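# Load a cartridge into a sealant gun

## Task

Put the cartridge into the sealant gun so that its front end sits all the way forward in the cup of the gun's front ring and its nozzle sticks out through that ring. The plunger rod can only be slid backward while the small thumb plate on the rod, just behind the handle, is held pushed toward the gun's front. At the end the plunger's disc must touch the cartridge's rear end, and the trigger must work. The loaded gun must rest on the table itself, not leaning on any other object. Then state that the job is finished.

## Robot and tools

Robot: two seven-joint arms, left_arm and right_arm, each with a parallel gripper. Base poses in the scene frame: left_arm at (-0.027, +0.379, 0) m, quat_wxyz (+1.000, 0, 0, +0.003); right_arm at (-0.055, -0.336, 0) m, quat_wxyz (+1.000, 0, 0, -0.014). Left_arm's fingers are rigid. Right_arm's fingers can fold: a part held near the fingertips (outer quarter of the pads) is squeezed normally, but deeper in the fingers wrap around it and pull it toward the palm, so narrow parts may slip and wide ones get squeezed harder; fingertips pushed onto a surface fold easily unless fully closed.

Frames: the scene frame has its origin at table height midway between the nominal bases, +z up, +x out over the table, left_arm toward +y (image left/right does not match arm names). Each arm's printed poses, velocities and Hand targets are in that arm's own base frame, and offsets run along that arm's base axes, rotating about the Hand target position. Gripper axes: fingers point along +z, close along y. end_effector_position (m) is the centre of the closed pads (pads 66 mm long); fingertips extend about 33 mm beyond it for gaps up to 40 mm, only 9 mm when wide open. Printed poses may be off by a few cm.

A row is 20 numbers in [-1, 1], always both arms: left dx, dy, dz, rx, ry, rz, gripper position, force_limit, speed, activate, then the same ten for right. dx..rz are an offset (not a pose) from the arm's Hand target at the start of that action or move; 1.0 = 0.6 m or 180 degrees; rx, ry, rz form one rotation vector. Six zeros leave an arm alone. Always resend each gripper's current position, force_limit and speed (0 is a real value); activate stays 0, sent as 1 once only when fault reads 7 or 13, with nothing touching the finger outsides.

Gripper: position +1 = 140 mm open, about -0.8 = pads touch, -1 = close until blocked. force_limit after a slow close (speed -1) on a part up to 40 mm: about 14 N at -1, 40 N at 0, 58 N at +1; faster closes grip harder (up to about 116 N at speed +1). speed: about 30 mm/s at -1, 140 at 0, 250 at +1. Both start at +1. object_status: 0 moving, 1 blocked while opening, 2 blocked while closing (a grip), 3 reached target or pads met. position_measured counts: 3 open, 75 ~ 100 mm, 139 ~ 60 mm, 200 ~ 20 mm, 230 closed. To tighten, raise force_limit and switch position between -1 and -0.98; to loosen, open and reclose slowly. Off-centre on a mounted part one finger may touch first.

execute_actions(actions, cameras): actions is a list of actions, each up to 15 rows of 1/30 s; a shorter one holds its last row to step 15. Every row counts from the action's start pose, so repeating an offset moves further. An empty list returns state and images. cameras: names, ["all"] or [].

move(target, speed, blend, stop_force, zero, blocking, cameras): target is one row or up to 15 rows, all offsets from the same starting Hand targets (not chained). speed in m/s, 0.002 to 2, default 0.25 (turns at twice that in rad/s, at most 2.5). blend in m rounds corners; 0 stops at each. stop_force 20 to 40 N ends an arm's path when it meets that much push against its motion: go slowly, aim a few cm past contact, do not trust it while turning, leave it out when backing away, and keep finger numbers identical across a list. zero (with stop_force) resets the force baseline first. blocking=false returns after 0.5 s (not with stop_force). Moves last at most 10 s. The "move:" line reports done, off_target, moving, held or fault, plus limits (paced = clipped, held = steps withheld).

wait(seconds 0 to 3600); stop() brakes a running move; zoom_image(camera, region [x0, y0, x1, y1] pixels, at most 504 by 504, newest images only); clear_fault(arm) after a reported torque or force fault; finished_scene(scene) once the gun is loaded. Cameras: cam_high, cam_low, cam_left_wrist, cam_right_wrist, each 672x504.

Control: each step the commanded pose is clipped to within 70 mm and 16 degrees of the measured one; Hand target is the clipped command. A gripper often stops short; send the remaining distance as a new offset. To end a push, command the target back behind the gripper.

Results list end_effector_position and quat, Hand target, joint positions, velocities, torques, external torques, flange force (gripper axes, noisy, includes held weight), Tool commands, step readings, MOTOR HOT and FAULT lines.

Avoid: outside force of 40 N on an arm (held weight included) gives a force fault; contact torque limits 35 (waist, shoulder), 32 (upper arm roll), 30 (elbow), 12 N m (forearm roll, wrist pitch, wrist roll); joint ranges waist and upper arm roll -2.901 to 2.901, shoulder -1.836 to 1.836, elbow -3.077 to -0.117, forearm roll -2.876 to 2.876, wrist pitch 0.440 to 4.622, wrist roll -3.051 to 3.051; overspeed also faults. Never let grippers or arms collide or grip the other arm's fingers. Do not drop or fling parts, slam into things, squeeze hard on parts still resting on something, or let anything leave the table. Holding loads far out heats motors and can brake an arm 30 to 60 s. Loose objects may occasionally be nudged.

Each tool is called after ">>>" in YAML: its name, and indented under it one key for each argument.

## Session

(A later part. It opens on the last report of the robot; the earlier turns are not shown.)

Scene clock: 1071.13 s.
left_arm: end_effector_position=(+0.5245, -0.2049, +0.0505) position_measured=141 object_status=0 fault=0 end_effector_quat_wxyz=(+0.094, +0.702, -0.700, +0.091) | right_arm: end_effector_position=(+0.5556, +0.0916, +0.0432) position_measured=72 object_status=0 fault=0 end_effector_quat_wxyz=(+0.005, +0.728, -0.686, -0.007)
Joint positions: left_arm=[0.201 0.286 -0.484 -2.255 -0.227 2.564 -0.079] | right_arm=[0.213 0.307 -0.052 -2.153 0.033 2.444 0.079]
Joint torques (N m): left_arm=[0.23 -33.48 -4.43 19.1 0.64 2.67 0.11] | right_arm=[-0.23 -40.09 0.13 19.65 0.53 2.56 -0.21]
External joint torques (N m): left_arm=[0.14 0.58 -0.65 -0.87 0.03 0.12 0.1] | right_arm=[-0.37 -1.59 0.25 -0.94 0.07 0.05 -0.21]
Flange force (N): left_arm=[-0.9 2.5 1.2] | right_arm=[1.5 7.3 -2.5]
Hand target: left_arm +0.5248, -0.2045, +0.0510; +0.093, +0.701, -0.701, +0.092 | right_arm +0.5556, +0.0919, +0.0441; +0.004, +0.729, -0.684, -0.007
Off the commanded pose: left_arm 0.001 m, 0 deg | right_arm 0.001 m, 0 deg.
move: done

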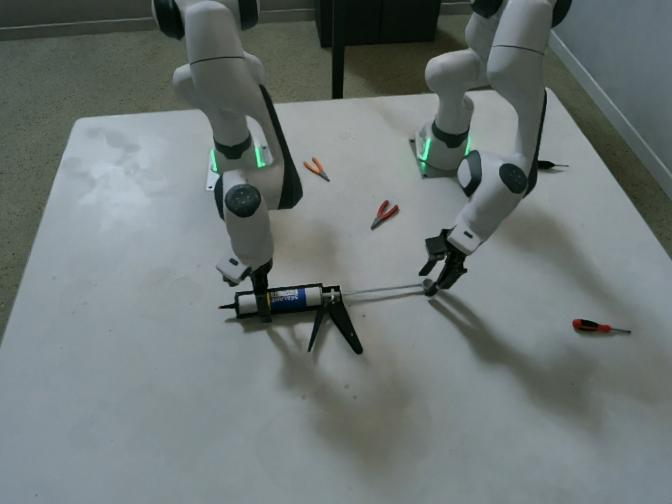

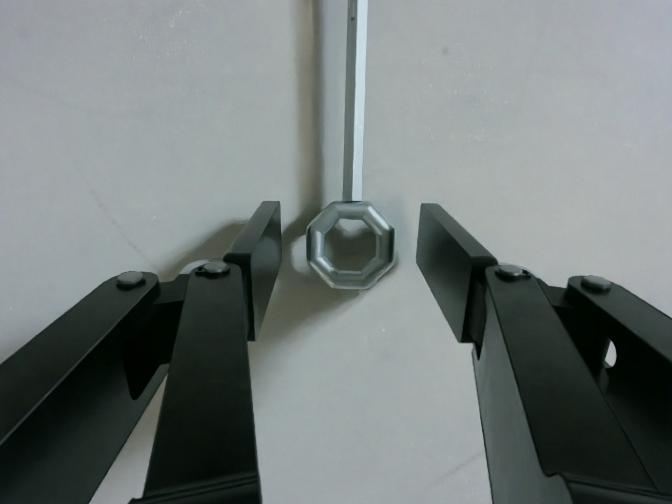

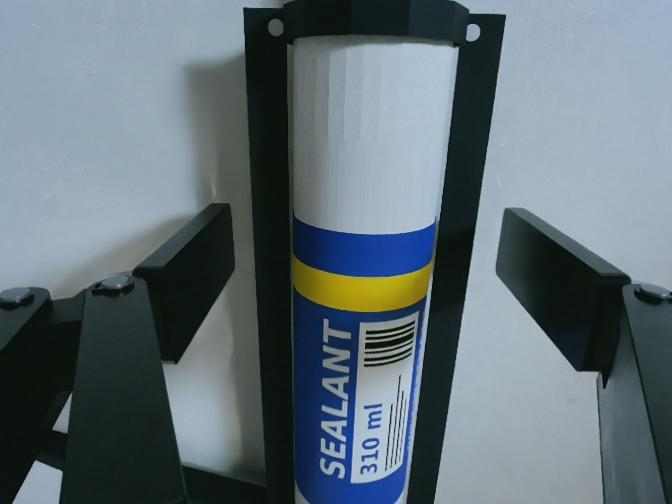

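>>> move:
  target:
    - [0,0,0.25,0,0,0,-0.1,0.2,-1,0,0,0,0.077,0,0,0,0.45,-0.4,0,0]
    - [0.1,-0.40,0.30,0.0654,0.0654,0.4968,0.6,0.2,0,0,0,0,0.077,0,0,0,0.0,-0.4,0,0]
  speed: 0.2
  blend: [0.02,0]
  cameras: ["cam_high","cam_left_wrist","cam_right_wrist"]

Scene clock: 1100.17 s.
left_arm: end_effector_position=(+0.5859, -0.4441, +0.2325) position_measured=53 object_status=0 fault=0 end_effector_quat_wxyz=(+0.001, +1.000, -0.003, +0.003) | right_arm: end_effector_position=(+0.5557, +0.0928, +0.0893) position_measured=129 object_status=3 fault=0 end_effector_quat_wxyz=(+0.003, +0.729, -0.684, -0.007)
Joint positions: left_arm=[-0.576 0.633 -0.113 -1.124 0.069 1.759 -2.245] | right_arm=[0.213 0.224 -0.052 -2.135 0.028 2.345 0.078]
Joint torques (N m): left_arm=[-0.33 -49.67 -0.92 24.56 0.76 2.55 -0.26] | right_arm=[-0.03 -38.33 0.23 21.53 0.17 2.39 0]
External joint torques (N m): left_arm=[-0.35 2.36 0.26 -0.38 -0.17 -0.09 -0.26] | right_arm=[0.03 -1.09 0.47 -0.36 -0.35 -0.14 0]
Flange force (N): left_arm=[6.9 6.1 0.5] | right_arm=[0.0 4.1 -1.9]
Hand target: left_arm +0.5848, -0.4445, +0.2310; +0.001, +1.000, +0.000, +0.001 | right_arm +0.5556, +0.0919, +0.0903; +0.004, +0.729, -0.684, -0.007
Off the commanded pose: left_arm 0.002 m, 0 deg | right_arm 0.001 m, 0 deg.
move: done

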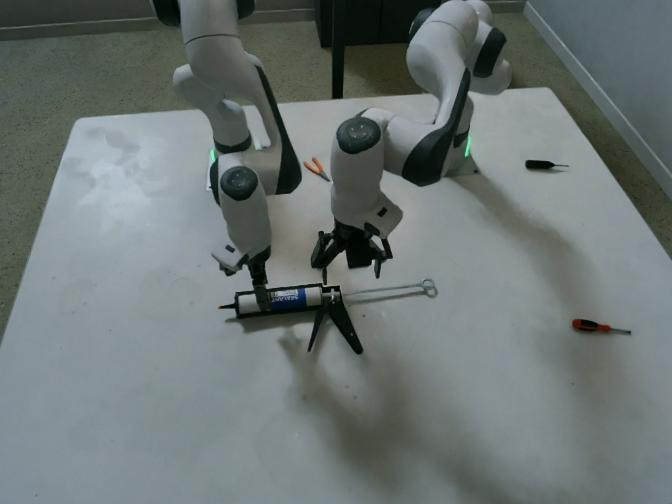

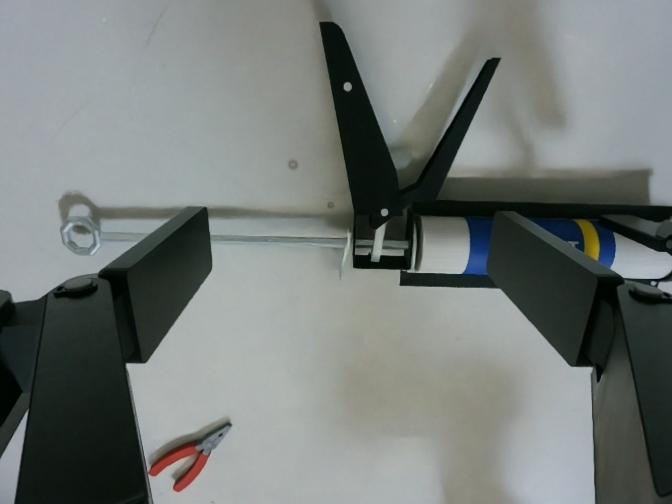

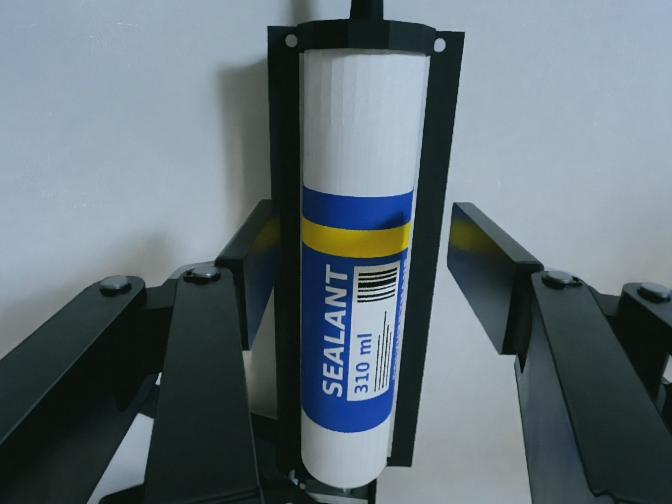

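>>> zoom_image:
  camera: "cam_left_wrist"
  region: [330, 180, 480, 300]

>>> zoom_image:
  camera: "cam_right_wrist"
  region: [260, 390, 430, 504]

Scaled by 3.360 from the camera's image (finer frame: 960x720).

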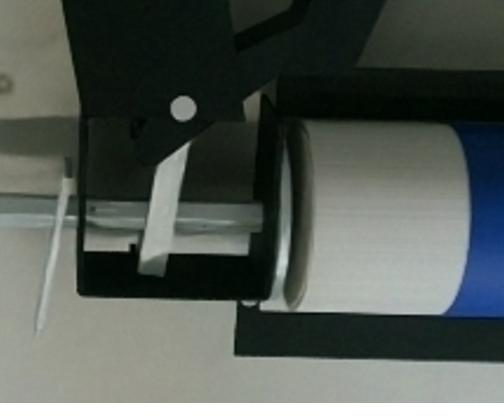

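Scaled by 2.965 from the camera's image (finer frame: 960x720).

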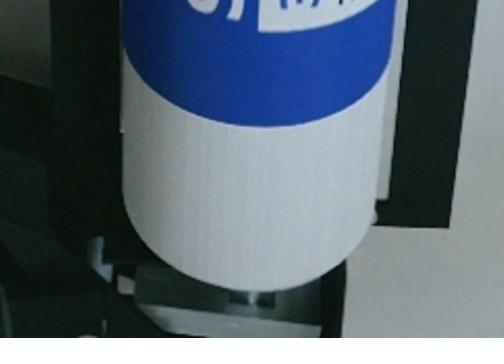

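>>> move:
  target: [0.0887,-0.0775,-0.19,0,0,-0.039,1,0.2,0,0,0,0,0,0,0,0,0.0,-0.4,0,0]
  speed: 0.12
  cameras: ["cam_high","cam_left_wrist"]

Scene clock: 1137.03 s.
left_arm: end_effector_position=(+0.6385, -0.4914, +0.1187) position_measured=3 object_status=3 fault=0 end_effector_quat_wxyz=(+0.007, +0.998, -0.057, +0.007) | right_arm: end_effector_position=(+0.5557, +0.0928, +0.0893) position_measured=129 object_status=3 fault=0 end_effector_quat_wxyz=(+0.003, +0.729, -0.684, -0.007)
Joint positions: left_arm=[-0.618 1.153 -0.122 -0.506 0.109 1.674 -2.134] | right_arm=[0.213 0.224 -0.052 -2.135 0.028 2.345 0.078]
Joint velocities: left_arm=[-0.001 -0.001 0 0 0 -0.003 0.004] | right_arm=[within noise]
Joint torques (N m): left_arm=[-0.46 -57.09 -0.14 24.27 1.28 2.49 0.22] | right_arm=[-0.01 -38.34 0.25 21.55 0.18 2.4 -0.02]
External joint torques (N m): left_arm=[-0.64 3.03 0.45 -0.43 0.35 -0.2 0.22] | right_arm=[-0.11 -1.07 0.33 -0.38 -0.34 -0.14 -0.02]
Flange force (N): left_arm=[0.0 0.0 0.0] | right_arm=[0.3 4.1 -1.9]
Hand target: left_arm +0.6381, -0.4910, +0.1170; +0.001, +0.998, -0.061, +0.001 | right_arm +0.5556, +0.0919, +0.0903; +0.004, +0.729, -0.684, -0.007
Off the commanded pose: left_arm 0.002 m, 1 deg | right_arm 0.001 m, 0 deg.
move: done

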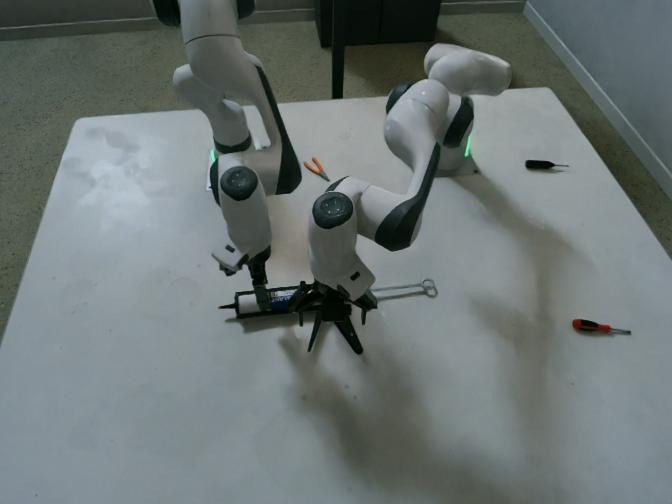

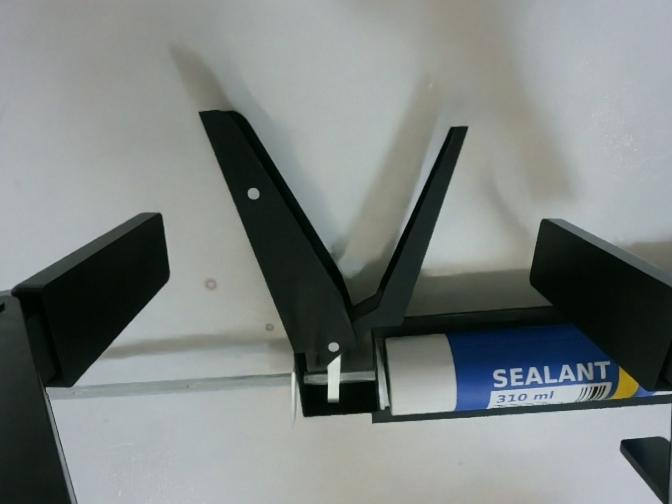

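>>> move:
  target: [0.0,0.01,-0.10,0,0,0,1,0.2,0,0,0,0,0,0,0,0,0.0,-0.4,0,0]
  speed: 0.06
  cameras: ["cam_high","cam_left_wrist"]

Scene clock: 1151.47 s.
left_arm: end_effector_position=(+0.6365, -0.4861, +0.0565) position_measured=3 object_status=3 fault=0 end_effector_quat_wxyz=(+0.001, +0.998, -0.060, -0.001) | right_arm: end_effector_position=(+0.5557, +0.0928, +0.0893) position_measured=129 object_status=3 fault=0 end_effector_quat_wxyz=(+0.003, +0.729, -0.684, -0.007)
Joint positions: left_arm=[-0.602 1.13 -0.122 -0.702 0.111 1.828 -2.133] | right_arm=[0.213 0.224 -0.052 -2.135 0.028 2.345 0.078]
Joint velocities: left_arm=[0 0 0 -0.002 0 0.004 0.001] | right_arm=[within noise]
Joint torques (N m): left_arm=[0.31 -58.29 -0.63 23.56 1.1 2.9 0.05] | right_arm=[-0.03 -38.31 0.24 21.48 0.17 2.4 -0.02]
External joint torques (N m): left_arm=[0.16 2.19 0.47 -1.59 0.19 0.25 0.05] | right_arm=[-0.08 -1.2 0.37 -0.32 -0.35 -0.12 -0.03]
Flange force (N): left_arm=[0.0 0.0 0.0] | right_arm=[0.2 4.2 -2.1]
Hand target: left_arm +0.6381, -0.4850, +0.0570; +0.001, +0.998, -0.061, +0.001 | right_arm +0.5556, +0.0919, +0.0903; +0.004, +0.729, -0.684, -0.007
Off the commanded pose: left_arm 0.002 m, 0 deg | right_arm 0.001 m, 0 deg.
move: done

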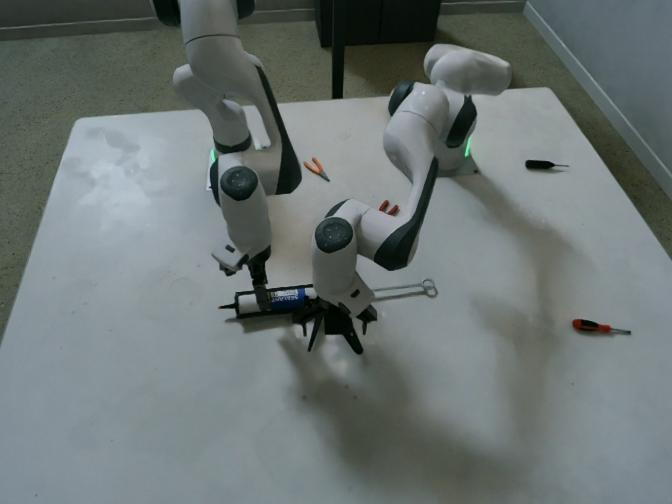

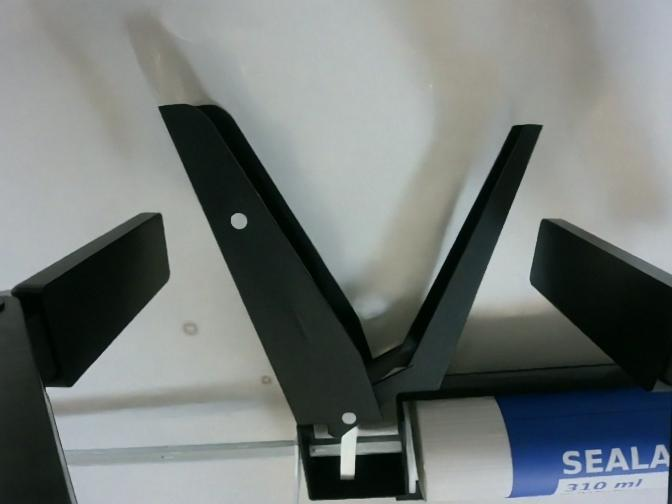

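>>> move:
  target: [0.0,0.0,-0.026,0,0,0,1,0.2,0,0,0,0,-0.0475,0,0,0,0.0,-0.4,0,0]
  speed: 0.04

>>> move:
  target: [0.0,0.0,0,0,0,0,1,0.2,0,0,0,0,0,0,0,0,-1.0,-0.4,-1,0]
  speed: 0.04
  cameras: ["cam_high","cam_left_wrist","cam_right_wrist"]

Scene clock: 1159.77 s.
left_arm: end_effector_position=(+0.6374, -0.4866, +0.0436) position_measured=3 object_status=3 fault=0 end_effector_quat_wxyz=(+0.002, +0.998, -0.060, +0.001) | right_arm: end_effector_position=(+0.5549, +0.0916, +0.0625) position_measured=129 object_status=3 fault=0 end_effector_quat_wxyz=(+0.005, +0.729, -0.684, -0.007)
Joint positions: left_arm=[-0.601 1.139 -0.12 -0.721 0.111 1.858 -2.133] | right_arm=[0.213 0.27 -0.052 -2.148 0.028 2.401 0.078]
Joint velocities: left_arm=[0 0.001 -0.001 -0.001 0.001 0.003 0.001] | right_arm=[-0.002 -0.001 -0.001 -0.001 0 0.005 0.001]
Joint torques (N m): left_arm=[0.22 -57.59 -0.59 23.72 1.05 2.9 0] | right_arm=[-0.12 -38.52 0.17 20.53 0.78 2.8 -0.08]
External joint torques (N m): left_arm=[-0.05 3.07 0.49 -1.51 0.15 0.23 0] | right_arm=[-0.11 -0.53 0.41 -0.7 0.29 0.27 -0.09]
Flange force (N): left_arm=[0.0 0.0 0.0] | right_arm=[0.5 4.2 0.1]
Hand target: left_arm +0.6381, -0.4850, +0.0414; +0.001, +0.998, -0.061, +0.001 | right_arm +0.5556, +0.0919, +0.0618; +0.004, +0.729, -0.684, -0.007
Off the commanded pose: left_arm 0.003 m, 0 deg | right_arm 0.001 m, 0 deg.
move: done

Scene clock: 1160.73 s.
left_arm: end_effector_position=(+0.6376, -0.4866, +0.0436) position_measured=3 object_status=3 fault=0 end_effector_quat_wxyz=(+0.002, +0.998, -0.060, +0.001) | right_arm: end_effector_position=(+0.5564, +0.0919, +0.0630) position_measured=159 object_status=0 fault=0 end_effector_quat_wxyz=(+0.004, +0.729, -0.684, -0.006)
Joint positions: left_arm=[-0.601 1.139 -0.12 -0.721 0.111 1.859 -2.133] | right_arm=[0.213 0.27 -0.052 -2.147 0.028 2.404 0.078]
Joint torques (N m): left_arm=[0.23 -57.65 -0.62 23.67 1.02 2.9 0.03] | right_arm=[-0.55 -37.16 -0.19 19.72 0.75 2.29 -0.13]
External joint torques (N m): left_arm=[0.35 2.45 0.6 -1.25 0.13 0.26 0.03] | right_arm=[-0.67 0.98 -0.08 -1.54 0.26 -0.25 -0.13]
Flange force (N): left_arm=[0.0 0.0 0.0] | right_arm=[1.4 2.8 2.0]
Hand target: left_arm +0.6381, -0.4850, +0.0414; +0.001, +0.998, -0.061, +0.001 | right_arm +0.5556, +0.0919, +0.0618; +0.004, +0.729, -0.684, -0.007
Off the commanded pose: left_arm 0.003 m, 0 deg | right_arm 0.002 m, 0 deg.
move: done

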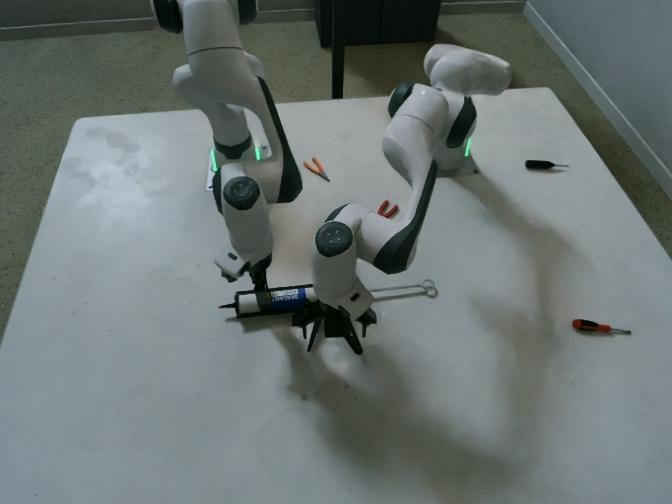

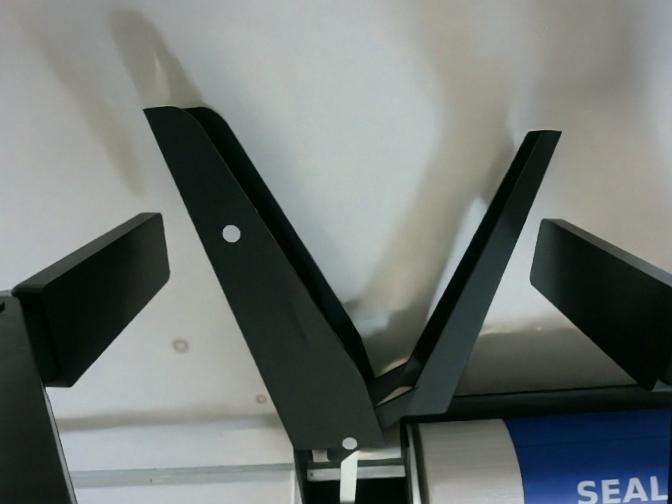

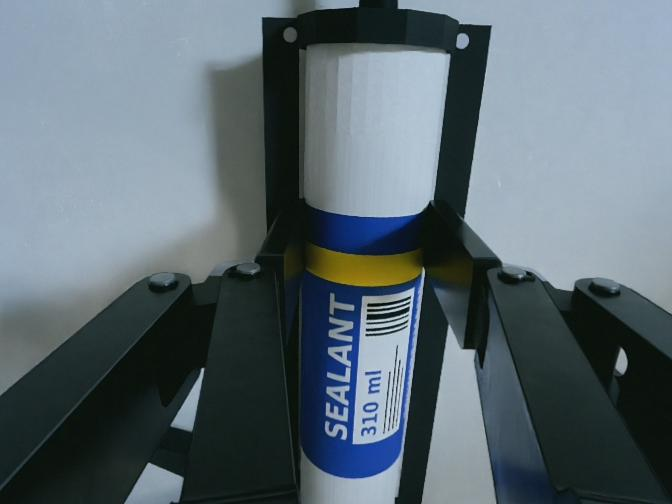

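>>> move:
  target: [0.0,0.0,0,0,0,0,-1,-0.9,-1,0,0,0,0.004,0,0,0,-1.0,-0.4,-1,0]
  speed: 0.04
  cameras: ["cam_high","cam_left_wrist","cam_right_wrist"]

Scene clock: 1170.07 s.
left_arm: end_effector_position=(+0.6440, -0.4815, +0.0475) position_measured=92 object_status=2 fault=0 end_effector_quat_wxyz=(+0.001, +0.999, -0.054, +0.006) | right_arm: end_effector_position=(+0.5545, +0.0913, +0.0626) position_measured=159 object_status=2 fault=0 end_effector_quat_wxyz=(+0.006, +0.729, -0.684, -0.008)
Joint positions: left_arm=[-0.595 1.134 -0.117 -0.721 0.116 1.861 -2.139] | right_arm=[0.212 0.27 -0.052 -2.148 0.028 2.399 0.079]
Joint torques (N m): left_arm=[-2.9 -54.53 -3.08 22.41 0.36 2.97 0.54] | right_arm=[0.1 -39.34 0.73 21.19 0.63 3.03 -0.24]
External joint torques (N m): left_arm=[-2.91 5.41 -1.98 -2.47 -0.54 0.33 0.54] | right_arm=[0.18 -1.34 1.01 -0.02 0.13 0.51 -0.24]
Flange force (N): left_arm=[0.0 0.0 0.0] | right_arm=[0.1 4.0 -1.1]
Hand target: left_arm +0.6381, -0.4850, +0.0414; +0.001, +0.998, -0.061, +0.001 | right_arm +0.5556, +0.0919, +0.0642; +0.004, +0.729, -0.684, -0.007
Off the commanded pose: left_arm 0.009 m, 1 deg | right_arm 0.002 m, 0 deg.
move: done

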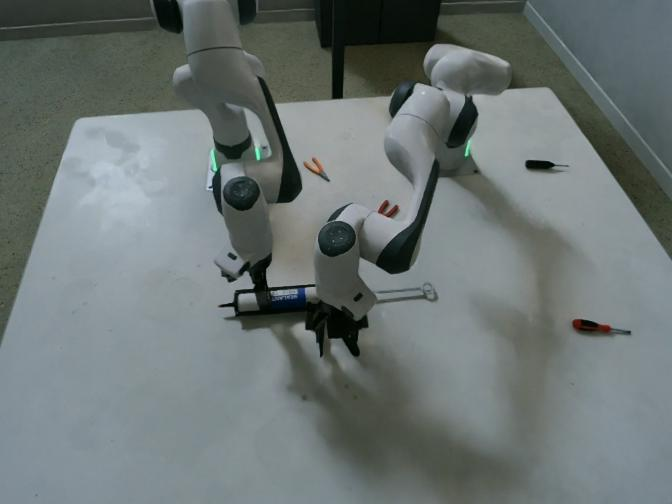

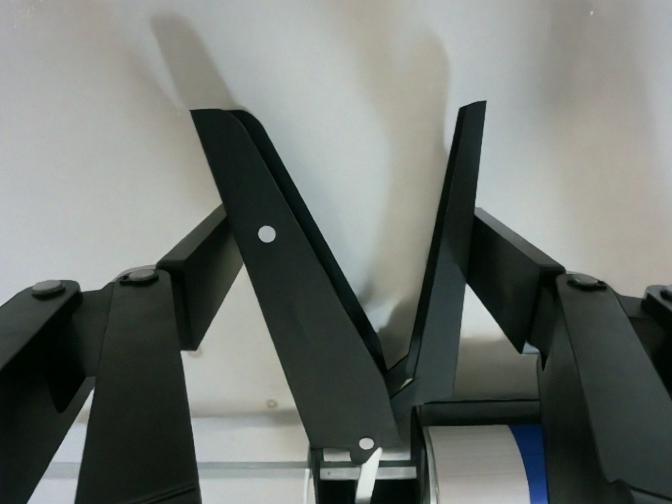

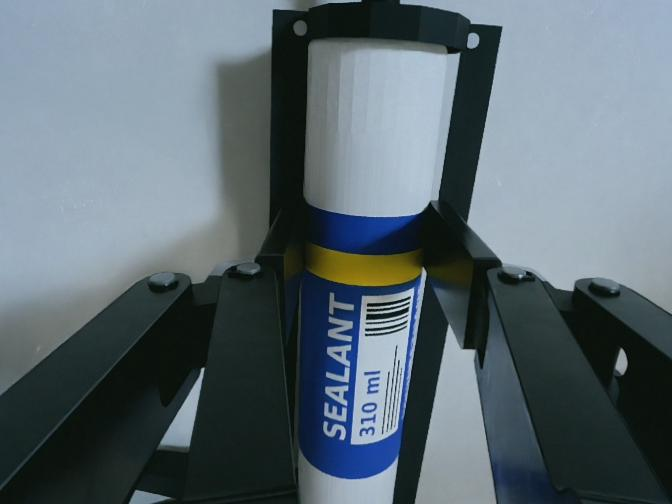

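>>> move:
  target: [0.0,0.0,0,0,0,0,-0.98,-0.3,-1,0,0,0,0.0,0,0,0,-1.0,-0.4,-1,0]
  speed: 0.04
  cameras: ["cam_left_wrist","cam_right_wrist"]

Scene clock: 1174.67 s.
left_arm: end_effector_position=(+0.6448, -0.4808, +0.0480) position_measured=96 object_status=2 fault=0 end_effector_quat_wxyz=(+0.001, +0.999, -0.052, +0.006) | right_arm: end_effector_position=(+0.5542, +0.0912, +0.0626) position_measured=159 object_status=2 fault=0 end_effector_quat_wxyz=(+0.006, +0.729, -0.685, -0.008)
Joint positions: left_arm=[-0.593 1.133 -0.119 -0.721 0.119 1.861 -2.144] | right_arm=[0.212 0.269 -0.052 -2.148 0.028 2.398 0.08]
Joint velocities: left_arm=[0.002 0.001 -0.007 -0.001 0.008 0 -0.004] | right_arm=[within noise]
Joint torques (N m): left_arm=[-3.44 -55.08 -4.42 22.59 0.16 2.94 0.7] | right_arm=[0 -39.22 0.79 21.19 0.61 3.19 -0.25]
External joint torques (N m): left_arm=[-3.68 4.73 -3.39 -2.24 -0.76 0.3 0.7] | right_arm=[-0.19 -1.34 0.83 0.04 0.12 0.68 -0.25]
Flange force (N): left_arm=[0.0 0.0 0.0] | right_arm=[0.6 4.0 -0.8]
Hand target: left_arm +0.6381, -0.4850, +0.0414; +0.001, +0.998, -0.061, +0.001 | right_arm +0.5556, +0.0919, +0.0642; +0.004, +0.729, -0.684, -0.007
Off the commanded pose: left_arm 0.010 m, 1 deg | right_arm 0.002 m, 0 deg.
move: done

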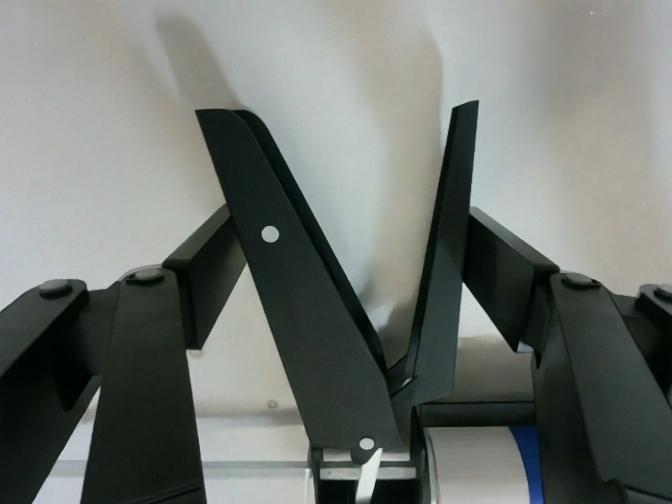

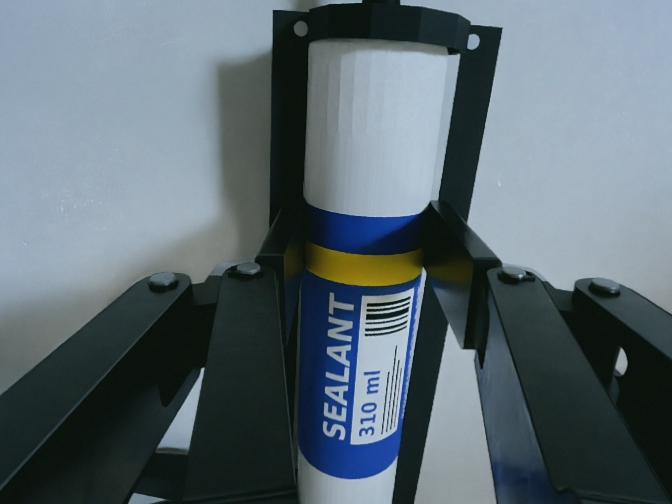

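>>> move:
  target: [0.0,0.0,0,0,0,0,-0.98,-0.3,-1,0,-0.007,0,0.0,0,0,0,-1.0,-0.4,-1,0]
  speed: 0.02
  cameras: ["cam_right_wrist","cam_high","cam_low"]

>>> zoom_image:
  camera: "cam_low"
  region: [370, 330, 490, 430]

>>> zoom_image:
  camera: "cam_high"
  region: [210, 260, 370, 350]

Scene clock: 1184.07 s.
left_arm: end_effector_position=(+0.6463, -0.4797, +0.0494) position_measured=108 object_status=0 fault=0 end_effector_quat_wxyz=(+0.001, +0.999, -0.048, +0.007) | right_arm: end_effector_position=(+0.5504, +0.0899, +0.0633) position_measured=159 object_status=2 fault=0 end_effector_quat_wxyz=(+0.006, +0.725, -0.688, -0.008)
Joint positions: left_arm=[-0.588 1.132 -0.127 -0.721 0.127 1.861 -2.151] | right_arm=[0.211 0.258 -0.052 -2.163 0.028 2.401 0.087]
Joint velocities: left_arm=[0 0 -0.004 -0.001 0.002 0.001 -0.005] | right_arm=[within noise]
Joint torques (N m): left_arm=[-4.15 -53.13 -4.48 21.42 0.09 2.84 1.13] | right_arm=[0.68 -38.2 1.55 20.67 0.31 3.36 -0.48]
External joint torques (N m): left_arm=[-3.96 7.15 -3.11 -3.62 -0.81 0.16 1.13] | right_arm=[0.71 -0.76 1.79 -0.35 -0.18 0.87 -0.49]
Flange force (N): left_arm=[0.0 0.0 0.0] | right_arm=[-0.6 4.3 0.9]
Hand target: left_arm +0.6381, -0.4850, +0.0414; +0.001, +0.998, -0.061, +0.001 | right_arm +0.5514, +0.0919, +0.0642; +0.004, +0.729, -0.684, -0.007
Off the commanded pose: left_arm 0.013 m, 2 deg | right_arm 0.002 m, 1 deg.
move: done
Images, in order (width x height): cam_high 672x504, cam_low 672x504, cam_right_wrist 672x504.

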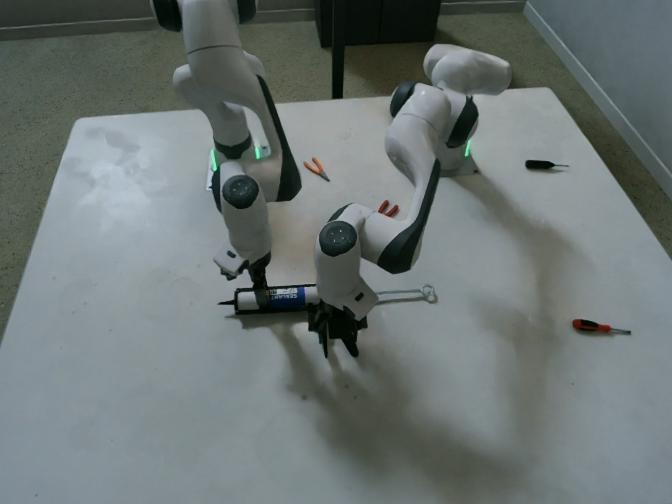

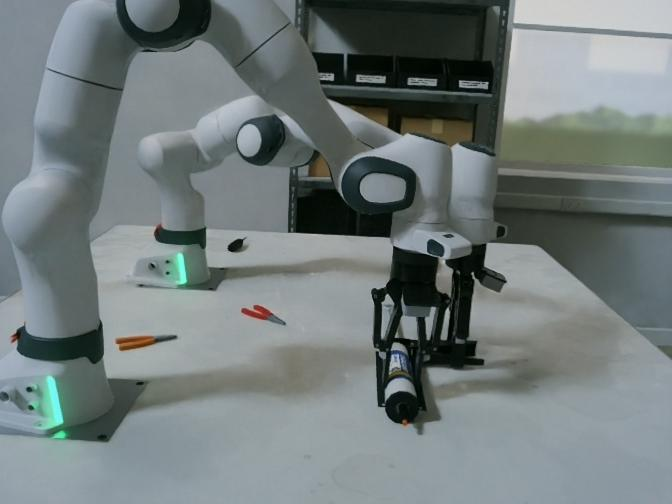

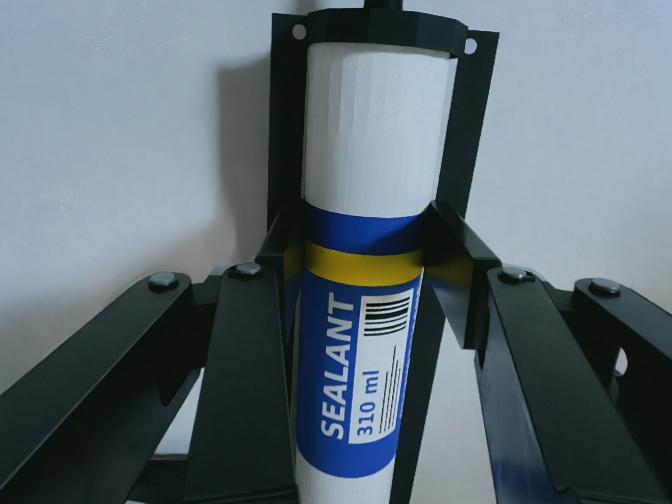

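Scaled by 4.200 from the camera's image (finer frame: 960x720).

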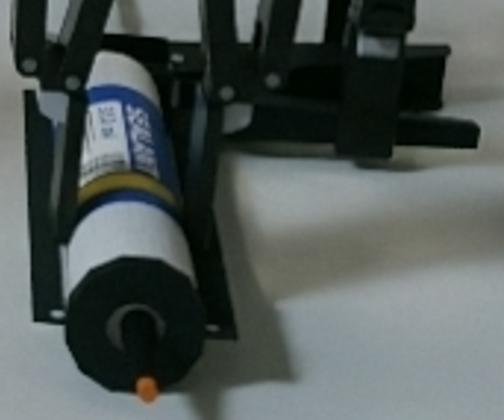

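Scaled by 3.150 from the camera's image (finer frame: 960x720).

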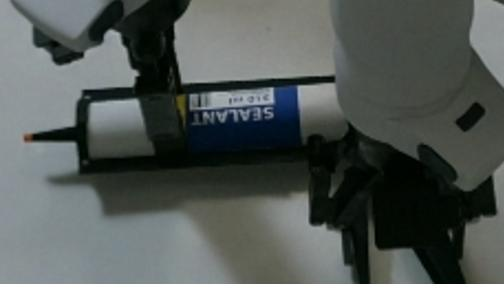

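>>> execute_actions:
  actions: []
  cameras: ["cam_left_wrist","cam_right_wrist"]

>>> zoom_image:
  camera: "cam_right_wrist"
  region: [230, 0, 530, 200]

Scene clock: 1189.80 s.
left_arm: end_effector_position=(+0.6463, -0.4797, +0.0494) position_measured=108 object_status=2 fault=0 end_effector_quat_wxyz=(+0.001, +0.999, -0.048, +0.007) | right_arm: end_effector_position=(+0.5504, +0.0899, +0.0633) position_measured=159 object_status=2 fault=0 end_effector_quat_wxyz=(+0.006, +0.725, -0.688, -0.008)
Joint positions: left_arm=[-0.588 1.132 -0.127 -0.721 0.128 1.861 -2.152] | right_arm=[0.211 0.258 -0.052 -2.163 0.028 2.401 0.088]
Joint velocities: within noise
Joint torques (N m): left_arm=[-4.07 -53.77 -4.63 21.94 0.11 2.99 1.03] | right_arm=[0.66 -38.25 1.41 20.62 0.31 3.36 -0.56]
External joint torques (N m): left_arm=[-4.23 6.4 -3.42 -3.04 -0.8 0.33 1.03] | right_arm=[0.57 -0.59 1.53 -0.58 -0.18 0.83 -0.56]
Flange force (N): left_arm=[0.0 0.0 0.0] | right_arm=[-0.1 4.6 1.2]
Hand target: left_arm +0.6381, -0.4850, +0.0414; +0.001, +0.998, -0.061, +0.001 | right_arm +0.5514, +0.0919, +0.0642; +0.004, +0.729, -0.684, -0.007
Tool commands: left_gripper/position=-0.98 left_gripper/force_limit=-0.3 left_gripper/speed=-1.0 left_gripper/activate=+0.0 right_gripper/position=-1.0 right_gripper/force_limit=-0.4 right_gripper/speed=-1.0 right_gripper/activate=+0.0
Off the commanded pose: left_arm 0.013 m, 2 deg | right_arm 0.002 m, 1 deg.
Images, in order (width x height): cam_left_wrist 672x504, cam_right_wrist 672x504.

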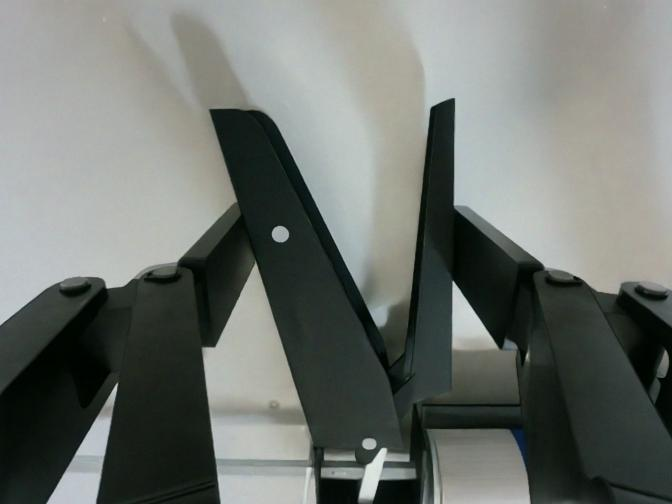

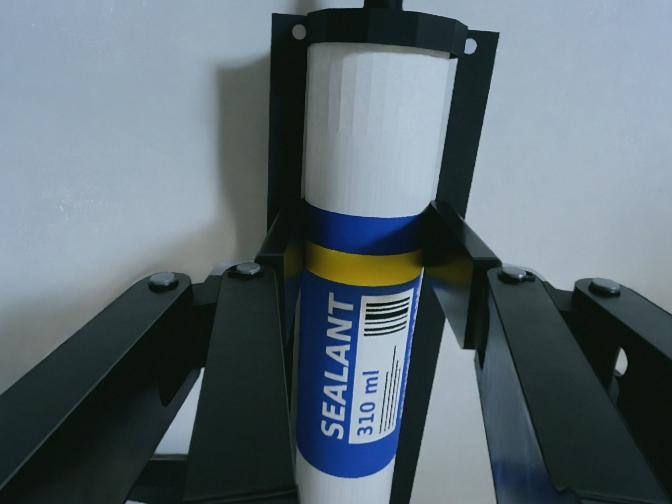

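Scaled by 1.680 from the camera's image (finer frame: 960x720).

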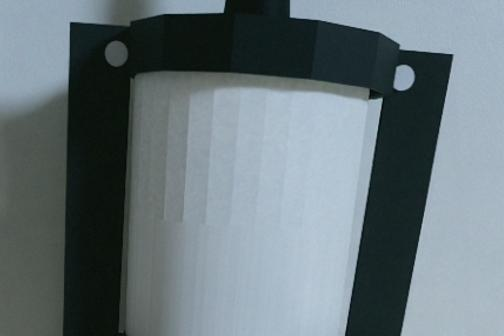

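>>> move:
  target:
    - [0.0,0.0,0,0,0,0,-0.98,-0.3,-1,0,-0.006,0,0.0,0,0,0,-1.0,-0.4,-1,0]
    - [0.0,0.0,0,0,0,0,-0.98,-0.3,-1,0,-0.006,-0.012,0.0,0,0,0,-1.0,-0.4,-1,0]
  speed: 0.02
  cameras: ["cam_right_wrist","cam_left_wrist"]

>>> zoom_image:
  camera: "cam_right_wrist"
  region: [230, 0, 530, 200]

Scene clock: 1199.03 s.
left_arm: end_effector_position=(+0.6439, -0.4837, +0.0497) position_measured=108 object_status=2 fault=0 end_effector_quat_wxyz=(+0.003, +0.999, -0.052, +0.007) | right_arm: end_effector_position=(+0.5471, +0.0859, +0.0635) position_measured=159 object_status=2 fault=0 end_effector_quat_wxyz=(+0.005, +0.723, -0.691, -0.008)
Joint positions: left_arm=[-0.587 1.132 -0.141 -0.721 0.136 1.862 -2.152] | right_arm=[0.203 0.247 -0.051 -2.179 0.028 2.408 0.087]
Joint velocities: left_arm=[within noise] | right_arm=[-0.002 -0.001 0.002 -0.001 0.001 0 -0.004]
Joint torques (N m): left_arm=[-2.02 -54.03 -3.68 22.02 0.63 2.47 0.86] | right_arm=[-1.25 -38.33 -0.39 19.78 -0.03 2.56 -0.94]
External joint torques (N m): left_arm=[-2.19 6.04 -2.23 -2.9 -0.28 -0.2 0.86] | right_arm=[-1.35 -1.18 -0.29 -1.33 -0.51 0.04 -0.94]
Flange force (N): left_arm=[0.0 0.0 0.0] | right_arm=[4.3 7.4 -1.4]
Hand target: left_arm +0.6381, -0.4850, +0.0414; +0.001, +0.998, -0.061, +0.001 | right_arm +0.5478, +0.0847, +0.0642; +0.004, +0.729, -0.684, -0.007
Off the commanded pose: left_arm 0.010 m, 1 deg | right_arm 0.001 m, 1 deg.
move: done
Images, in order (width x height): cam_left_wrist 672x504, cam_right_wrist 672x504.

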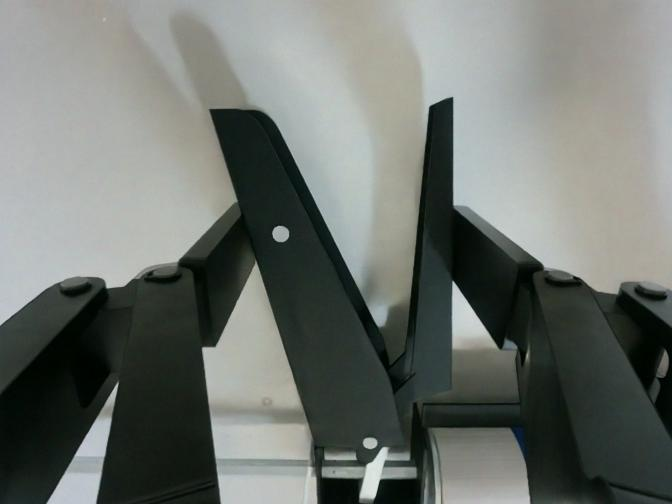

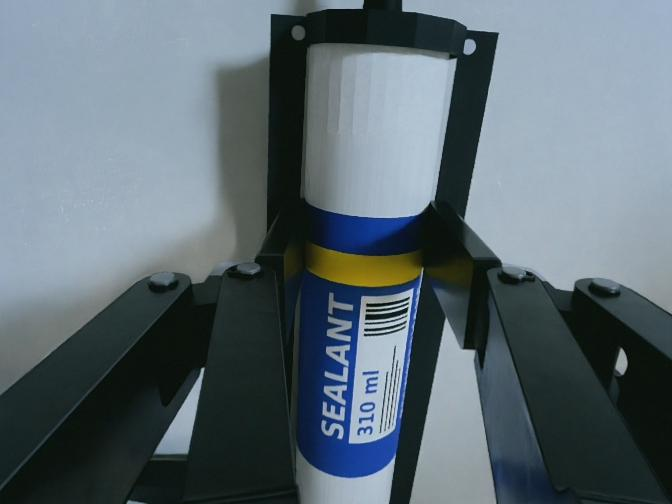

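Scaled by 1.680 from the camera's image (finer frame: 960x720).

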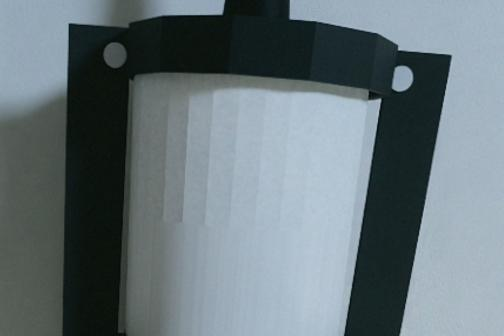

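>>> zoom_image:
  camera: "cam_left_wrist"
  region: [290, 400, 450, 504]

Scaled by 3.150 from the camera's image (finer frame: 960x720).

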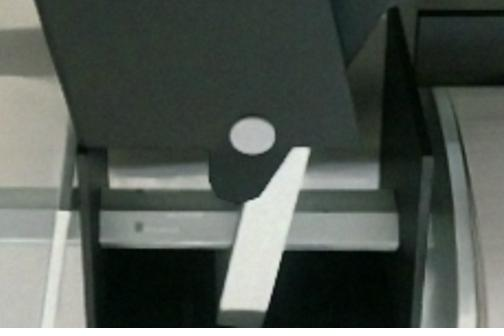

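>>> move:
  target:
    - [0.0,0.0,0,0,0,0,-1,0.2,-1,0,0,0,0.0,0,0,0,-1.0,-0.4,-1,0]
  speed: 0.02
  cameras: ["cam_right_wrist","cam_left_wrist"]

>>> zoom_image:
  camera: "cam_right_wrist"
  region: [230, 0, 530, 200]

>>> zoom_image:
  camera: "cam_left_wrist"
  region: [290, 400, 450, 504]

Scene clock: 1223.13 s.
left_arm: end_effector_position=(+0.6529, -0.4733, +0.0539) position_measured=162 object_status=2 fault=0 end_effector_quat_wxyz=(-0.001, +0.999, -0.041, +0.012) | right_arm: end_effector_position=(+0.5475, +0.0800, +0.0638) position_measured=159 object_status=2 fault=0 end_effector_quat_wxyz=(+0.005, +0.720, -0.694, -0.008)
Joint positions: left_arm=[-0.567 1.128 -0.158 -0.722 0.166 1.859 -2.169] | right_arm=[0.192 0.246 -0.05 -2.18 0.028 2.408 0.087]
Joint torques (N m): left_arm=[-7.55 -51.64 -7.63 19.83 -1.24 3 1.46] | right_arm=[2.13 -37.36 3.26 20.58 0.03 3.38 -0.97]
External joint torques (N m): left_arm=[-7.38 8.57 -5.75 -5.12 -2.16 0.31 1.46] | right_arm=[2.3 -0.4 3.6 -0.39 -0.46 0.88 -0.97]
Flange force (N): left_arm=[0.0 0.0 0.0] | right_arm=[-2.8 3.8 1.7]
Hand target: left_arm +0.6381, -0.4850, +0.0414; +0.001, +0.998, -0.061, +0.001 | right_arm +0.5478, +0.0847, +0.0642; +0.004, +0.729, -0.684, -0.007
Off the commanded pose: left_arm 0.023 m, 3 deg | right_arm 0.005 m, 2 deg.
move: done
Images, in order (width x height): cam_left_wrist 672x504, cam_right_wrist 672x504.

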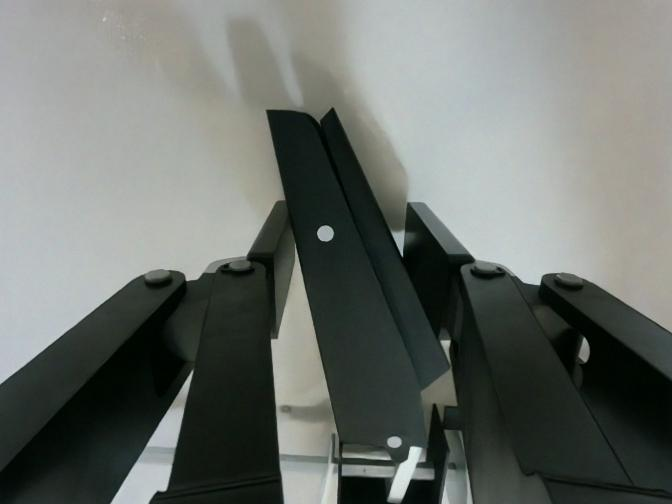

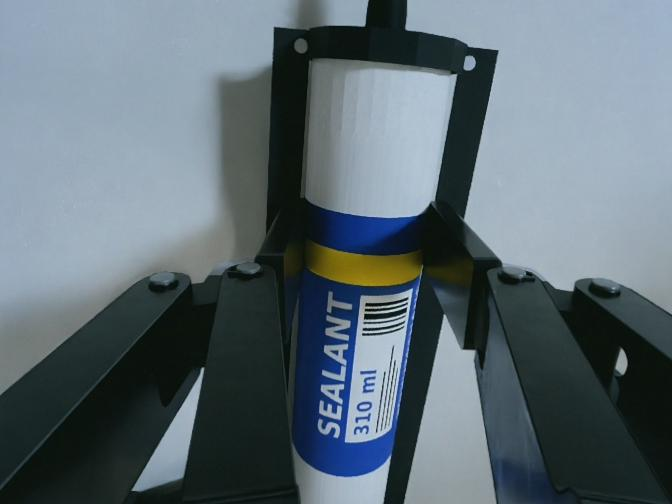

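Scaled by 1.680 from the camera's image (finer frame: 960x720).

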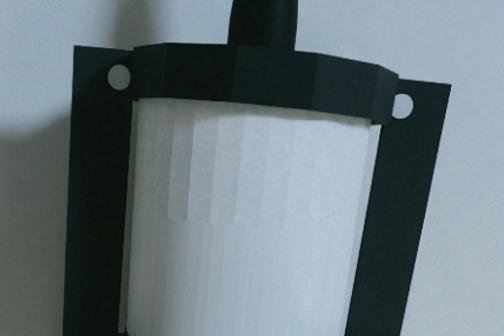

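Scaled by 3.150 from the camera's image (finer frame: 960x720).

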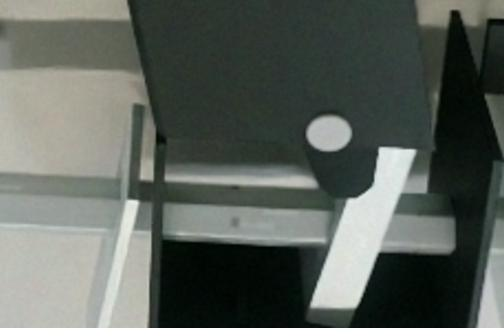

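>>> move:
  target:
    - [0.02,0.016,0.021,0,0,0,-1,0.2,-1,0,0,0,0.0,0,0,0,-1.0,-0.4,-1,0]
    - [0.02,0.016,0.021,0,0,0,0.5,0.2,-0.7,0,0,0,0.0,0,0,0,-1.0,-0.4,-1,0]
  speed: 0.04
  cameras: ["cam_right_wrist","cam_left_wrist","cam_high"]

>>> zoom_image:
  camera: "cam_right_wrist"
  region: [230, 0, 530, 200]

>>> zoom_image:
  camera: "cam_left_wrist"
  region: [290, 370, 480, 504]

Scene clock: 1239.30 s.
left_arm: end_effector_position=(+0.6506, -0.4765, +0.0555) position_measured=66 object_status=3 fault=0 end_effector_quat_wxyz=(+0.003, +0.998, -0.057, +0.002) | right_arm: end_effector_position=(+0.5479, +0.0830, +0.0640) position_measured=159 object_status=2 fault=0 end_effector_quat_wxyz=(+0.004, +0.724, -0.689, -0.008)
Joint positions: left_arm=[-0.563 1.192 -0.195 -0.6 0.182 1.788 -2.131] | right_arm=[0.192 0.246 -0.045 -2.18 0.027 2.41 0.079]
Joint velocities: left_arm=[-0.001 0.001 0 0.002 0.001 -0.004 0.003] | right_arm=[within noise]
Joint torques (N m): left_arm=[0.07 -57.68 -1.62 24.52 1.31 2.56 0.18] | right_arm=[0.37 -38.39 1.19 20.21 0.14 2.25 -0.43]
External joint torques (N m): left_arm=[0.23 2.81 0.48 -0.15 0.41 -0.09 0.18] | right_arm=[0.29 -1.29 1.26 -0.89 -0.35 -0.28 -0.43]
Flange force (N): left_arm=[0.0 0.0 0.0] | right_arm=[0.2 6.2 -2.5]
Hand target: left_arm +0.6501, -0.4754, +0.0540; +0.001, +0.998, -0.061, +0.001 | right_arm +0.5478, +0.0847, +0.0642; +0.004, +0.729, -0.684, -0.007
Off the commanded pose: left_arm 0.002 m, 1 deg | right_arm 0.002 m, 1 deg.
move: done; target 2's new numbers were sent with left_arm's hand 0.005 m and 3 deg from that target
Images, in order (width x height): cam_high 672x504, cam_left_wrist 672x504, cam_right_wrist 672x504.

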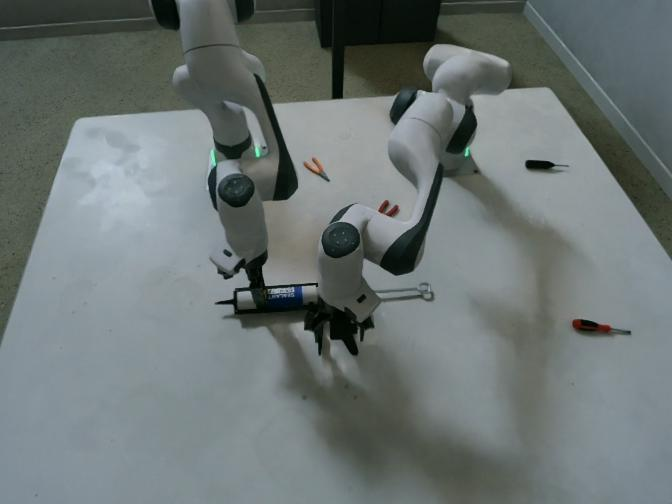

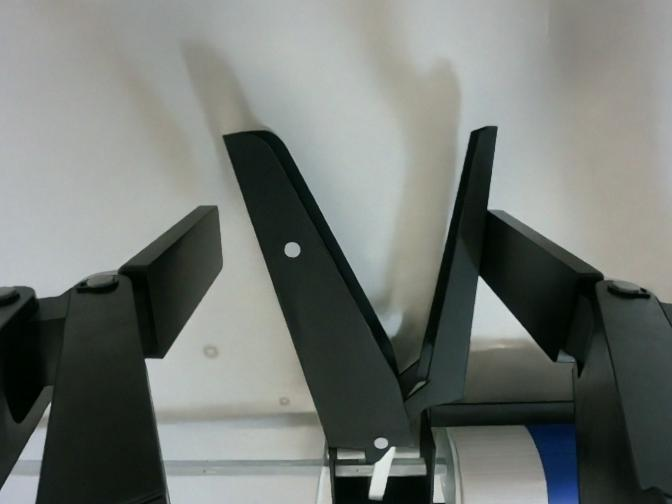

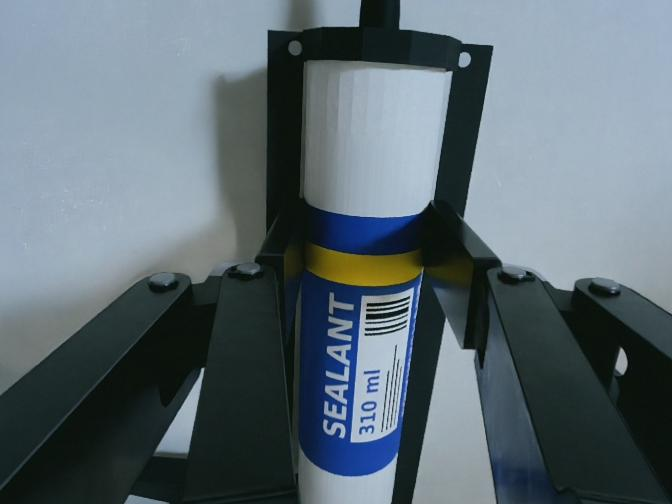

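Scaled by 1.680 from the camera's image (finer frame: 960x720).

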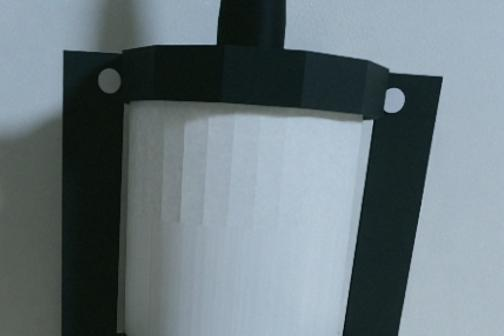

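Scaled by 2.653 from the camera's image (finer frame: 960x720).

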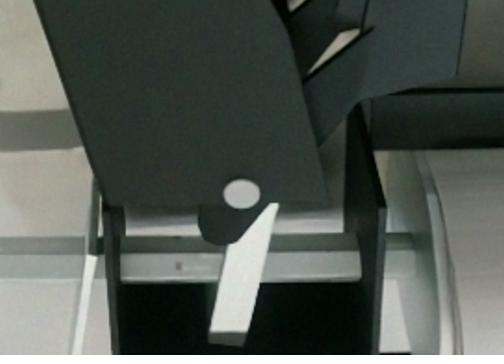

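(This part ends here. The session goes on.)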